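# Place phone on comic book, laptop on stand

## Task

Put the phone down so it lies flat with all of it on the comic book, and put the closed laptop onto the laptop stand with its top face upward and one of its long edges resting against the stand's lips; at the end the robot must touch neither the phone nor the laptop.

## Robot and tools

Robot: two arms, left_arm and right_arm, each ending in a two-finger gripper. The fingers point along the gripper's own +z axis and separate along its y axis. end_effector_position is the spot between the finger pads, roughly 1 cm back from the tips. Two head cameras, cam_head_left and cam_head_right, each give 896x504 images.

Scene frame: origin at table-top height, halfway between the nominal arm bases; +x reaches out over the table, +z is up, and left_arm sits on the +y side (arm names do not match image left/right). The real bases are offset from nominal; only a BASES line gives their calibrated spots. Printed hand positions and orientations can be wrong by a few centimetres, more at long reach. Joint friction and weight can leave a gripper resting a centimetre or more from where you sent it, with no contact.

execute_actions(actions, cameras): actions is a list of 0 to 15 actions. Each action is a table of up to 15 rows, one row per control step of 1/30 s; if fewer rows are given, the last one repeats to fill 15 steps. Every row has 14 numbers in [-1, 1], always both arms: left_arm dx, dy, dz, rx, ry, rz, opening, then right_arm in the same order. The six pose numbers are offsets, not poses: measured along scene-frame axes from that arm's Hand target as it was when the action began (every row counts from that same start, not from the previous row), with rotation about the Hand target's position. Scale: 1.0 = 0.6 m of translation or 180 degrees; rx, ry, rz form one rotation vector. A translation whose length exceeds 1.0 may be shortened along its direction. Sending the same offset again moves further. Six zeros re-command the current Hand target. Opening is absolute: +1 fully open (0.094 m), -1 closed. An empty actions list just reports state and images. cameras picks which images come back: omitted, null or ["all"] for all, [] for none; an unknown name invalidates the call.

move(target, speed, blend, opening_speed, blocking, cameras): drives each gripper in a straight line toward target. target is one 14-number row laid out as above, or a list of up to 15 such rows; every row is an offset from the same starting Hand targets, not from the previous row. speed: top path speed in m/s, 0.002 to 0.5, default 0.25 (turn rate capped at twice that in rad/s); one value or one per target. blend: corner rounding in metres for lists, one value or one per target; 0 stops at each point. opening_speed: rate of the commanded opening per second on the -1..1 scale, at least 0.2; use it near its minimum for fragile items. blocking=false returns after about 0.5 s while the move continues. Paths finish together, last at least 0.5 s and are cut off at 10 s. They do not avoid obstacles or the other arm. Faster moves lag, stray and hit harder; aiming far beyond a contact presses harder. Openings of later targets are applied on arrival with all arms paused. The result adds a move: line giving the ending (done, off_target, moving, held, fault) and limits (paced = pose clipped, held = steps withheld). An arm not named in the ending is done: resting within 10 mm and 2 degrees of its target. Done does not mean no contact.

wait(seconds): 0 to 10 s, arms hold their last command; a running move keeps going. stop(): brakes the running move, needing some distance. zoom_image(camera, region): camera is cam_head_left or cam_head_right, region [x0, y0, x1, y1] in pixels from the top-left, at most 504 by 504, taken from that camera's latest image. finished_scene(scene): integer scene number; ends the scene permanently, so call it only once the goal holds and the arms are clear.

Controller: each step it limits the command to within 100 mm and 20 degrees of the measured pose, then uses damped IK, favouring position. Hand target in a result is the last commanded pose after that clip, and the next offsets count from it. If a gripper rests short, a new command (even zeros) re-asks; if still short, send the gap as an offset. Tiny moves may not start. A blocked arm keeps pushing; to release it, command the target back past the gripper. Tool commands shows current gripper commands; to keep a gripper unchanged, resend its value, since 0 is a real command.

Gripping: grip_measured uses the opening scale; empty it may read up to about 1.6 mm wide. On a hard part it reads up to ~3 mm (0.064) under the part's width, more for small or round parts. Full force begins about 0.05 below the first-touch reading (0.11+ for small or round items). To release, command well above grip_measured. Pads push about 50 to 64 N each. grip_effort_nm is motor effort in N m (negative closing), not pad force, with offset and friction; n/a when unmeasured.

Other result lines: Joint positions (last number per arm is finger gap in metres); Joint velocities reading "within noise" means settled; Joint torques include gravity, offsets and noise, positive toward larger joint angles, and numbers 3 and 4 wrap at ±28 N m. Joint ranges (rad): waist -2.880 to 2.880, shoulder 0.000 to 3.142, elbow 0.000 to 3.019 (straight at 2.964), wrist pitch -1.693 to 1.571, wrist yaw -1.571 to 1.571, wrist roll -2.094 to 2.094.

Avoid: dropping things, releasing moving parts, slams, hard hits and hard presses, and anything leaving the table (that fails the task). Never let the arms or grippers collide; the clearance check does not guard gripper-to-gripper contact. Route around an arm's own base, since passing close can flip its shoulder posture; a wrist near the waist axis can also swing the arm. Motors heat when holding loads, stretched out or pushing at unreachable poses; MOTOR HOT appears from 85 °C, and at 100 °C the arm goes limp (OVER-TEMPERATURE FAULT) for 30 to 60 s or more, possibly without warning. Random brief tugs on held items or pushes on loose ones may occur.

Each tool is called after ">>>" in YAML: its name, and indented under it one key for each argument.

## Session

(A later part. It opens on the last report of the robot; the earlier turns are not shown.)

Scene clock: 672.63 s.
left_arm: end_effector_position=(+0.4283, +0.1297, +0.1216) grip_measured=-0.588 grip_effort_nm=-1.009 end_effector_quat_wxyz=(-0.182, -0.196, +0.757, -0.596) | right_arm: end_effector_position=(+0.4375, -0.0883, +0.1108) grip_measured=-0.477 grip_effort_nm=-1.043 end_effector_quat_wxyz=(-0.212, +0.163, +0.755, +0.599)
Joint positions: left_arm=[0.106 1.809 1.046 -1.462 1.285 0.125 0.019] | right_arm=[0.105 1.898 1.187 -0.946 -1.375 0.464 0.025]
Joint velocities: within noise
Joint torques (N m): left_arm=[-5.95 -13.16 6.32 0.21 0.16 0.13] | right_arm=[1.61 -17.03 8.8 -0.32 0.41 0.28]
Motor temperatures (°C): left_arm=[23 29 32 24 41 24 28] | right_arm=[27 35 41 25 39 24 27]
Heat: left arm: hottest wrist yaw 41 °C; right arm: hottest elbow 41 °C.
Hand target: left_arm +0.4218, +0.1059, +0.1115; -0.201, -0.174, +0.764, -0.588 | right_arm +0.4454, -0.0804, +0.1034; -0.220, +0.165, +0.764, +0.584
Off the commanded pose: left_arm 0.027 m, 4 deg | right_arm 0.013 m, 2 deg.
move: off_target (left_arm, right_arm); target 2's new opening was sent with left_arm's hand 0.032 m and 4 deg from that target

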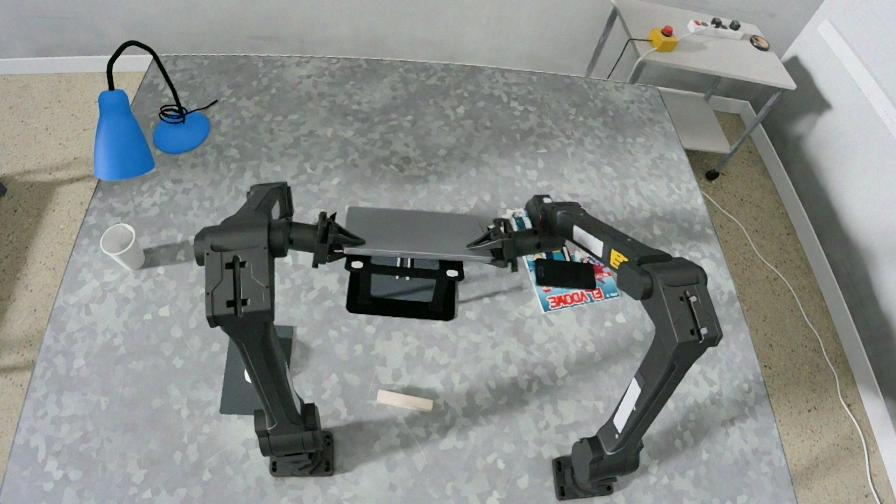

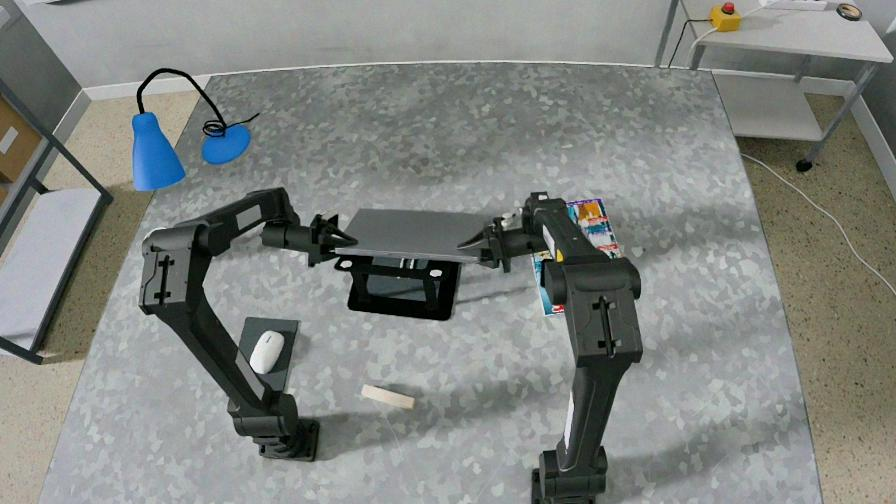

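>>> move:
  target:
    - [0.0,0.02,0.09,0,0,0,-1,0.0,0.02,0.08,0,0,0,-1]
    - [-0.05,0.08,0.09,0,0,0,-1,-0.06,0.06,0.08,0,0,0,-1]
  speed: 0.07

>>> zoom_image:
  camera: "cam_head_left"
  region: [320, 170, 520, 294]

>>> zoom_image:
  camera: "cam_head_right"
  region: [310, 170, 510, 294]

Scene clock: 678.63 s.
left_arm: end_effector_position=(+0.4024, +0.1569, +0.1433) grip_measured=-0.588 grip_effort_nm=-1.004 end_effector_quat_wxyz=(-0.202, -0.224, +0.752, -0.586) | right_arm: end_effector_position=(+0.4178, -0.0619, +0.1356) grip_measured=-0.490 grip_effort_nm=-1.043 end_effector_quat_wxyz=(-0.227, +0.180, +0.753, +0.591)
Joint positions: left_arm=[0.184 1.756 1.019 -1.65 1.228 0.224 0.019] | right_arm=[0.166 1.784 1.091 -0.693 -1.367 0.791 0.024]
Joint velocities: within noise
Joint torques (N m): left_arm=[-2.14 -20.13 6.12 -1.99 -0.89 0.55] | right_arm=[3.31 -21.36 6.52 0.79 0.31 0.38]
Motor temperatures (°C): left_arm=[23 29 32 24 40 24 28] | right_arm=[27 36 41 25 39 24 27]
Heat: left arm: hottest wrist yaw 40 °C; right arm: hottest elbow 41 °C.
Hand target: left_arm +0.3918, +0.1539, +0.1656; -0.201, -0.174, +0.764, -0.588 | right_arm +0.4094, -0.0444, +0.1514; -0.220, +0.165, +0.764, +0.583
Off the commanded pose: left_arm 0.025 m, 6 deg | right_arm 0.025 m, 2 deg.
joint sent to its limit (left arm) — joint 4 (wrist pitch), lower limit. The joint targets are off in orientation, not in position.
move: off_target (left_arm, right_arm)

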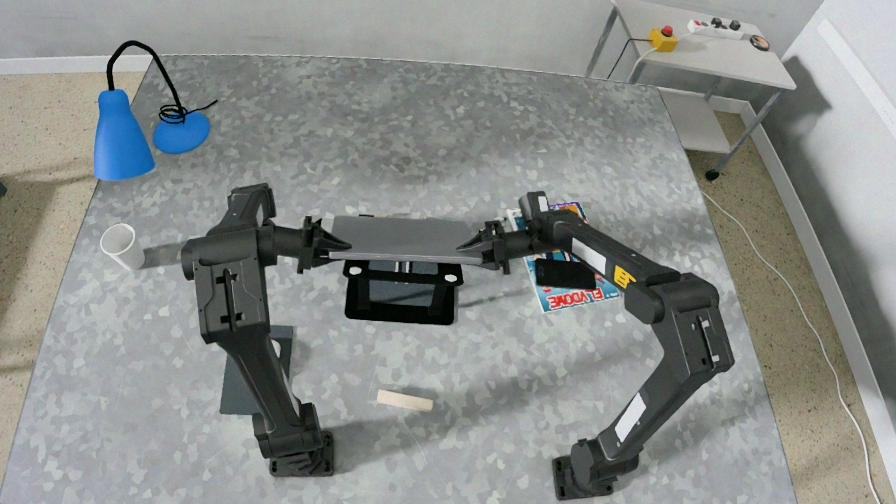

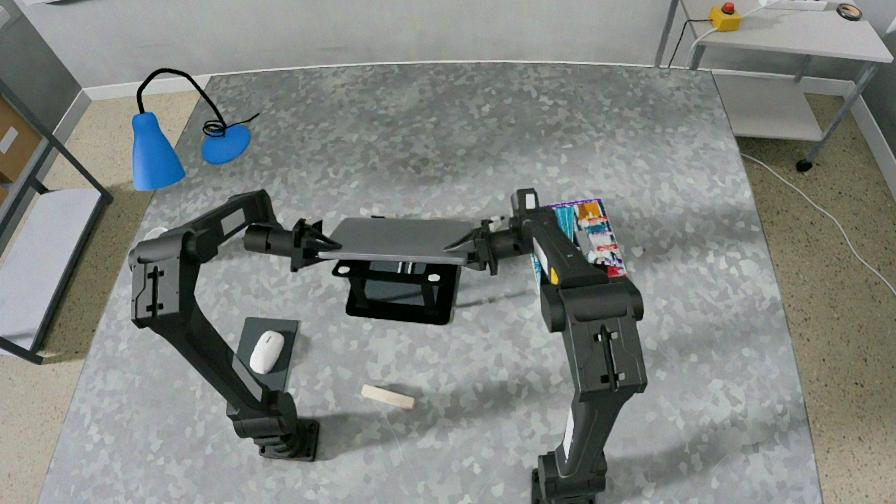

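Scaled by 2.520.

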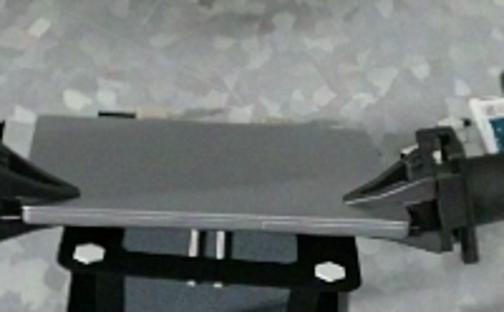

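Scaled by 2.520.

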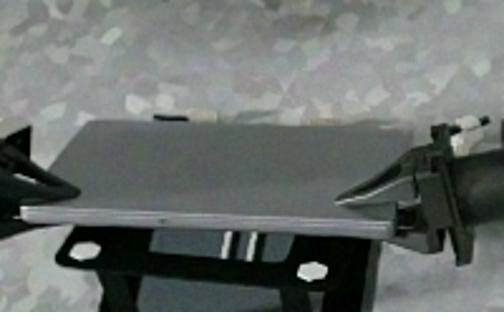

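>>> move:
  target:
    - [0.0,0.0,0.04,0,0,0,-1,0.0,0.0,0.04,0,0,0,-1]
    - [-0.05,0.01,0.04,0,0,0,-1,-0.075,0.01,0.04,0,0,0,-1]
    - [-0.05,0.01,-0.02,0,0,0,-1,-0.075,0.01,-0.02,0,0,0,-1]
  speed: 0.07

>>> zoom_image:
  camera: "cam_head_left"
  region: [320, 170, 520, 294]

>>> zoom_image:
  camera: "cam_head_right"
  region: [310, 170, 510, 294]

Scene clock: 684.67 s.
left_arm: end_effector_position=(+0.3669, +0.1622, +0.1529) grip_measured=-0.586 grip_effort_nm=-1.004 end_effector_quat_wxyz=(-0.183, -0.210, +0.759, -0.588) | right_arm: end_effector_position=(+0.3787, -0.0571, +0.1468) grip_measured=-0.493 grip_effort_nm=-1.033 end_effector_quat_wxyz=(-0.204, +0.172, +0.758, +0.595)
Joint positions: left_arm=[0.22 1.665 0.925 -1.67 1.201 0.301 0.019] | right_arm=[0.193 1.646 0.923 -0.44 -1.342 0.971 0.024]
Joint velocities: within noise
Joint torques (N m): left_arm=[-1.85 -13.86 6.93 -1.32 -0.95 0.4] | right_arm=[3.84 -15.38 5.79 0.84 0 0.24]
Motor temperatures (°C): left_arm=[23 29 32 24 40 24 29] | right_arm=[27 36 41 25 38 24 27]
Heat: left arm: hottest wrist yaw 40 °C; right arm: hottest elbow 41 °C.
Hand target: left_arm +0.3618, +0.1599, +0.1536; -0.201, -0.174, +0.764, -0.588 | right_arm +0.3644, -0.0384, +0.1394; -0.220, +0.165, +0.764, +0.583
Off the commanded pose: left_arm 0.006 m, 5 deg | right_arm 0.025 m, 3 deg.
joint sent to its limit (left arm) — joint 4 (wrist pitch), lower limit. The joint targets are off in orientation, not in position.
move: off_target (left_arm, right_arm)

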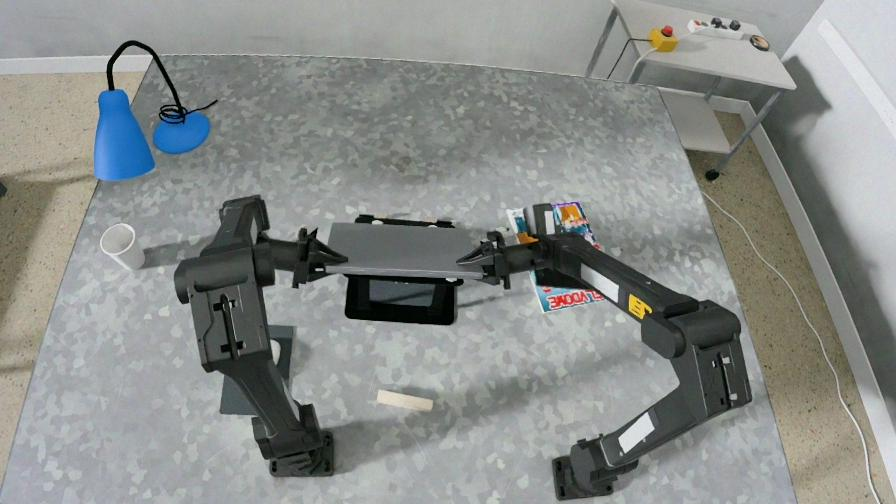

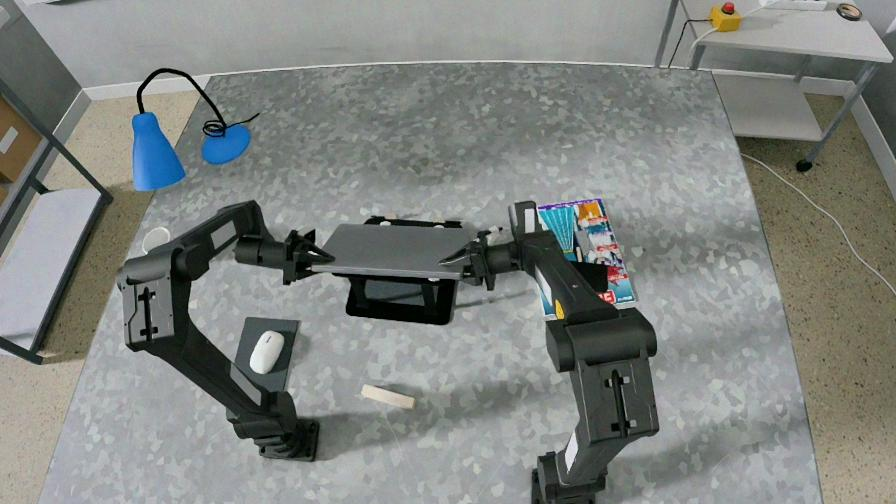

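Scaled by 2.520.

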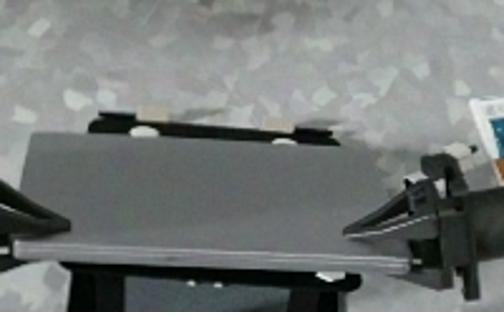

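Scaled by 2.520.

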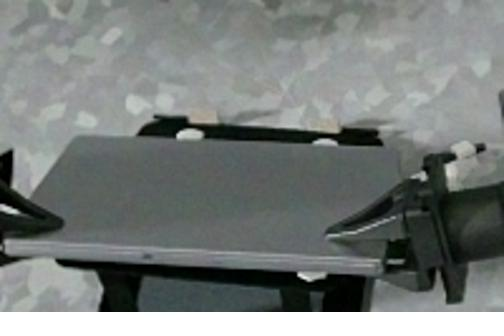

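>>> move:
  target:
    - [-0.015,0,-0.03,0,0.02,0,-1,-0.015,0,-0.025,0,0.03,0,-1]
  speed: 0.05

>>> zoom_image:
  camera: "cam_head_left"
  region: [320, 170, 520, 294]

>>> zoom_image:
  camera: "cam_head_right"
  region: [310, 170, 510, 294]

Scene clock: 690.10 s.
left_arm: end_effector_position=(+0.3666, +0.1624, +0.1498) grip_measured=-0.586 grip_effort_nm=-1.009 end_effector_quat_wxyz=(-0.186, -0.209, +0.757, -0.591) | right_arm: end_effector_position=(+0.3774, -0.0570, +0.1457) grip_measured=-0.501 grip_effort_nm=-1.033 end_effector_quat_wxyz=(-0.211, +0.175, +0.754, +0.597)
Joint positions: left_arm=[0.221 1.681 0.925 -1.682 1.204 0.325 0.019] | right_arm=[0.193 1.65 0.921 -0.44 -1.353 0.978 0.023]
Joint velocities: within noise
Joint torques (N m): left_arm=[-1.67 -11.34 4.55 -0.75 -1.58 0.11] | right_arm=[3.96 -13.51 4.77 0.24 -0.3 0.45]
Motor temperatures (°C): left_arm=[23 29 32 24 40 24 29] | right_arm=[27 36 40 25 38 24 28]
Heat: left arm: hottest wrist yaw 40 °C; right arm: hottest elbow 40 °C.
Hand target: left_arm +0.3528, +0.1598, +0.1356; -0.224, -0.192, +0.758, -0.582 | right_arm +0.3555, -0.0385, +0.1244; -0.256, +0.193, +0.753, +0.575
Off the commanded pose: left_arm 0.020 m, 5 deg | right_arm 0.036 m, 6 deg.
joint read past its limit (left arm) — joint 4 (wrist pitch), lower limit.
joint sent to its limit (left arm) — joint 4 (wrist pitch), lower limit. The joint targets still meet the commanded pose.
move: off_target (left_arm, right_arm)

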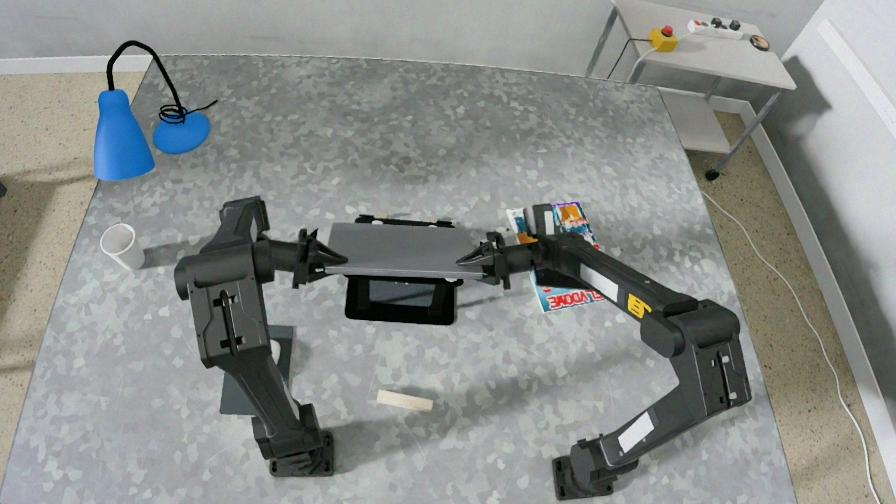

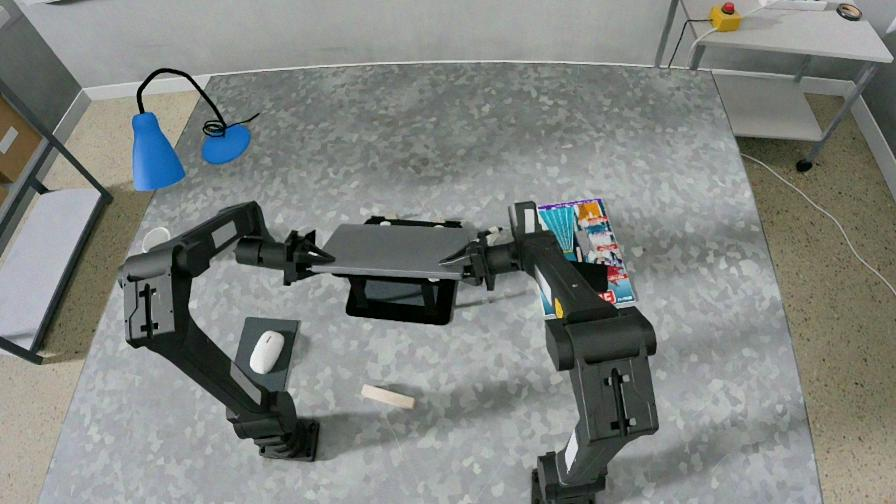

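Scaled by 2.520.

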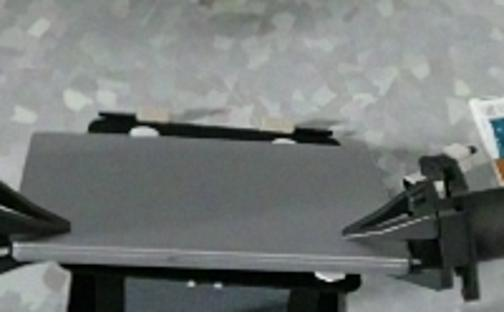

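Scaled by 2.520.

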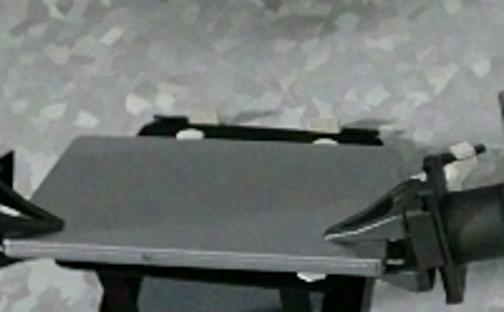

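>>> move:
  target:
    - [0.012,0,0.018,0,0,0,-1,0.025,-0.02,0.025,0,-0.02,0,-1]
    - [0.012,0,0.018,0,0,0,-0.35,0.025,-0.02,0.025,0,-0.02,0,-0.25]
  speed: 0.05
  opening_speed: 0.2

>>> zoom_image:
  camera: "cam_head_left"
  region: [320, 170, 520, 294]

>>> zoom_image:
  camera: "cam_head_right"
  region: [310, 170, 510, 294]

Scene clock: 697.47 s.
left_arm: end_effector_position=(+0.3642, +0.1622, +0.1502) grip_measured=-0.353 grip_effort_nm=0.193 end_effector_quat_wxyz=(-0.193, -0.210, +0.761, -0.583) | right_arm: end_effector_position=(+0.3768, -0.0574, +0.1485) grip_measured=-0.253 grip_effort_nm=0.120 end_effector_quat_wxyz=(-0.214, +0.168, +0.758, +0.593)
Joint positions: left_arm=[0.219 1.674 0.927 -1.682 1.185 0.306 0.03] | right_arm=[0.192 1.656 0.95 -0.547 -1.353 0.89 0.035]
Joint velocities: within noise
Joint torques (N m): left_arm=[-3.19 -13.74 6.42 -0.65 -0.67 -0.02] | right_arm=[1.9 -14.56 6.75 -0.42 -0.23 0.08]
Motor temperatures (°C): left_arm=[23 29 32 24 40 24 29] | right_arm=[27 36 39 25 37 24 28]
Heat: left arm: hottest wrist yaw 40 °C; right arm: hottest elbow 39 °C.
Hand target: left_arm +0.3600, +0.1598, +0.1464; -0.224, -0.192, +0.758, -0.582 | right_arm +0.3704, -0.0505, +0.1394; -0.232, +0.174, +0.760, +0.581
Off the commanded pose: left_arm 0.006 m, 4 deg | right_arm 0.013 m, 3 deg.
joint read past its limit (left arm) — joint 4 (wrist pitch), lower limit.
joint sent to its limit (left arm) — joint 4 (wrist pitch), lower limit. The joint targets are off in orientation, not in position.
move: off_target (left_arm, right_arm); target 2's new opening was sent with left_arm's hand 0.008 m and 5 deg from that target

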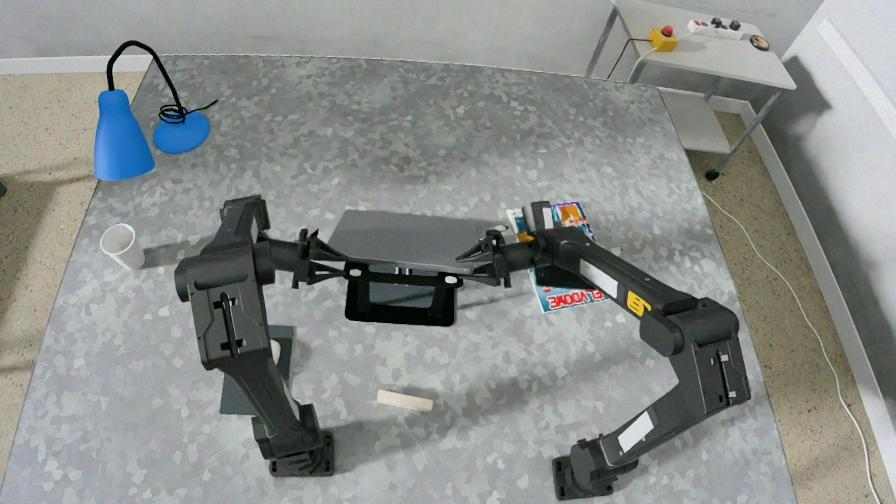

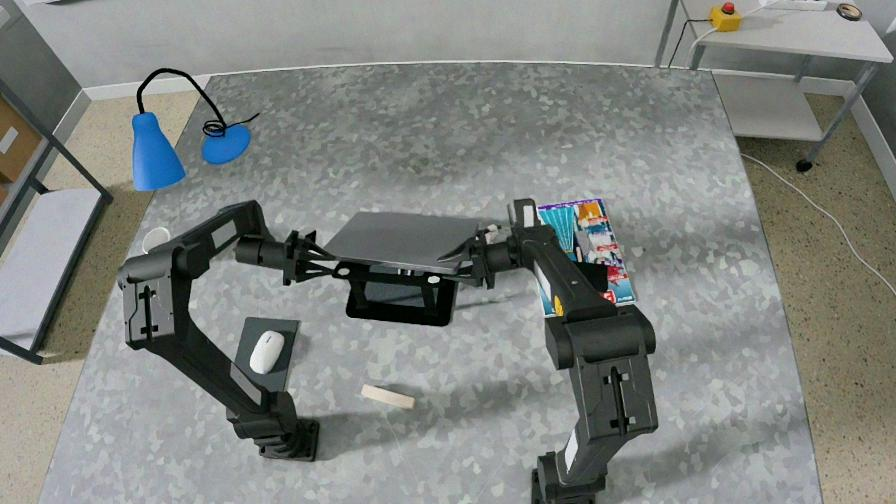

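Scaled by 2.520.

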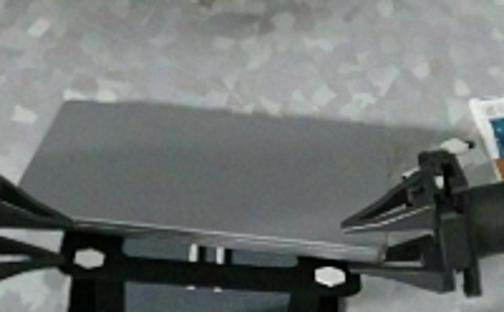

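Scaled by 2.520.

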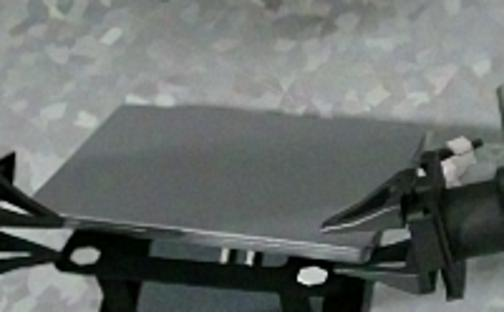

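>>> move:
  target:
    - [0.0,0,0,0,0,0,0.0,0,0,0,0,0,0,0]
    - [-0.005,0.1,0.0,0,0,0,0,0.0,-0.1,0.0,0,0,0,0]
    - [-0.15,0.13,0.1,0,0,0,0,-0.12,-0.15,0.1,0,0,0,0]
  speed: 0.1
  opening_speed: 0.5

>>> zoom_image:
  camera: "cam_head_left"
  region: [320, 190, 520, 314]

>>> zoom_image:
  camera: "cam_head_right"
  region: [310, 190, 510, 314]

Scene clock: 707.27 s.
left_arm: end_effector_position=(+0.2743, +0.2352, +0.2059) grip_measured=-0.002 grip_effort_nm=0.129 end_effector_quat_wxyz=(-0.054, -0.298, +0.820, -0.486) | right_arm: end_effector_position=(+0.2997, -0.1360, +0.1991) grip_measured=-0.001 grip_effort_nm=0.071 end_effector_quat_wxyz=(-0.233, +0.169, +0.762, +0.580)
Joint positions: left_arm=[0.547 1.153 0.767 -1.682 0.936 0.134 0.047] | right_arm=[0.018 1.538 0.95 -1.54 -1.311 0.027 0.047]
Joint velocities: within noise
Joint torques (N m): left_arm=[0.03 -8.18 7.87 -0.38 0.33 0.03] | right_arm=[-0.38 -13.16 5.78 -0.96 -0.41 -0.02]
Motor temperatures (°C): left_arm=[23 28 32 24 39 24 28] | right_arm=[27 36 39 25 37 24 27]
Heat: left arm: hottest wrist yaw 39 °C; right arm: hottest elbow 39 °C.
Hand target: left_arm +0.2699, +0.2379, +0.2063; -0.183, -0.219, +0.777, -0.561 | right_arm +0.2985, -0.1405, +0.1994; -0.232, +0.175, +0.760, +0.581
Off the commanded pose: left_arm 0.005 m, 26 deg; orientation clipped | right_arm 0.005 m, 1 deg.
joint read past its limit (left arm) — joint 4 (wrist pitch), lower limit.
joint sent to its limit (left arm) — joint 4 (wrist pitch), lower limit. The joint targets are off in orientation, not in position.
move: off_target (left_arm); limits=paced

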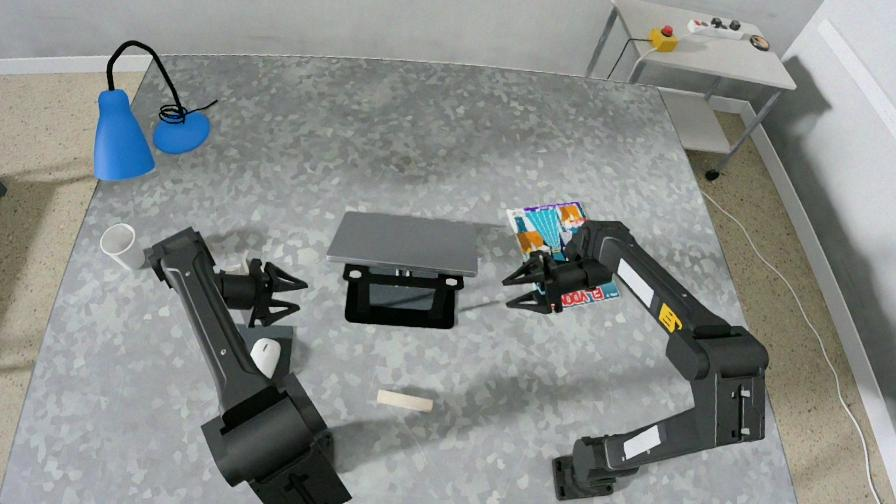

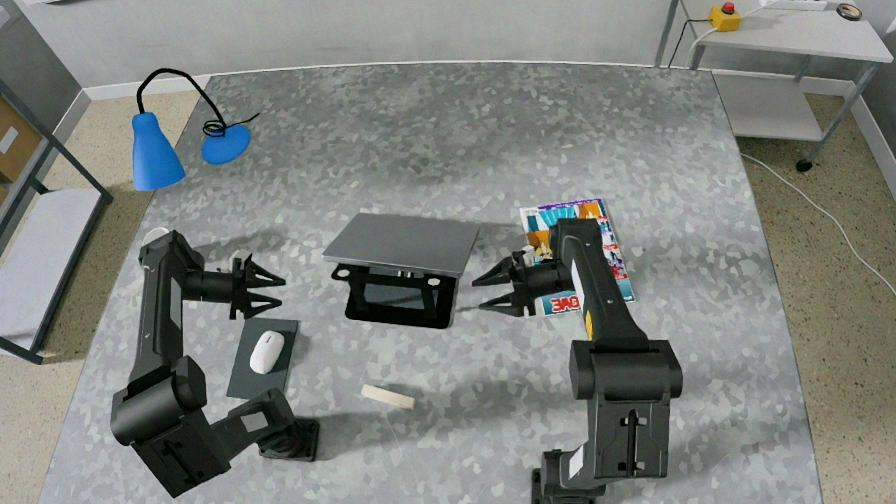

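Scaled by 2.520.

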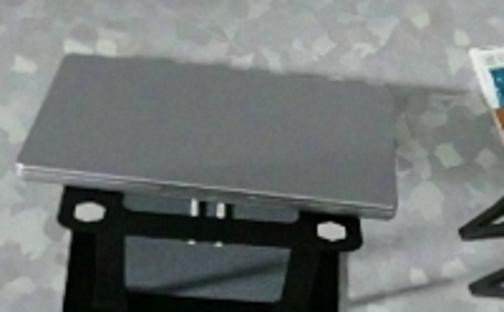

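Scaled by 2.520.

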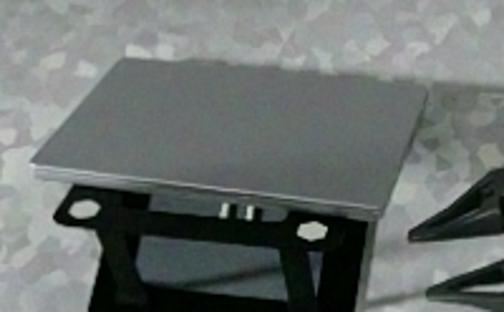

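>>> zoom_image:
  camera: "cam_head_left"
  region: [360, 195, 470, 245]

>>> zoom_image:
  camera: "cam_head_right"
  region: [410, 200, 490, 300]

>>> zoom_image:
  camera: "cam_head_left"
  region: [320, 240, 420, 300]

Scaled by 4.582.

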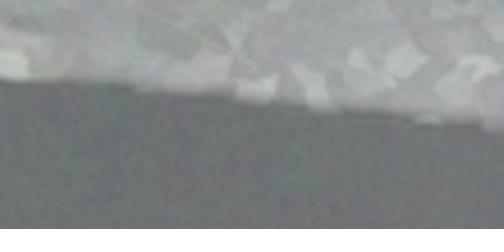

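Scaled by 5.040.

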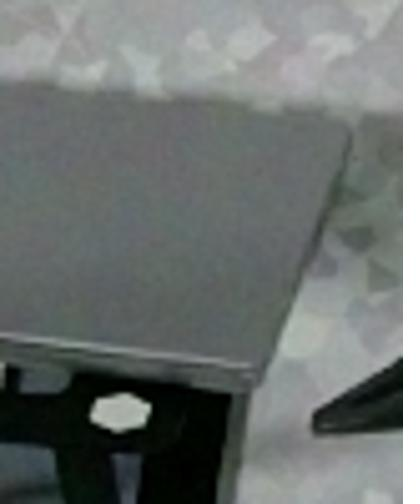

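Scaled by 5.040.

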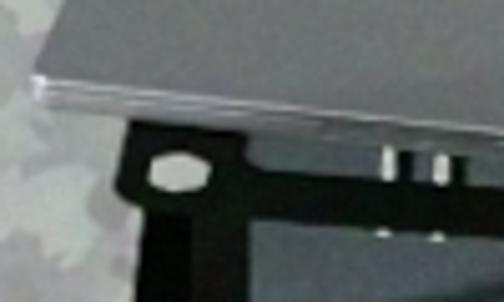

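>>> finished_scene:
  scene: 1

The scene is finished: the task was done.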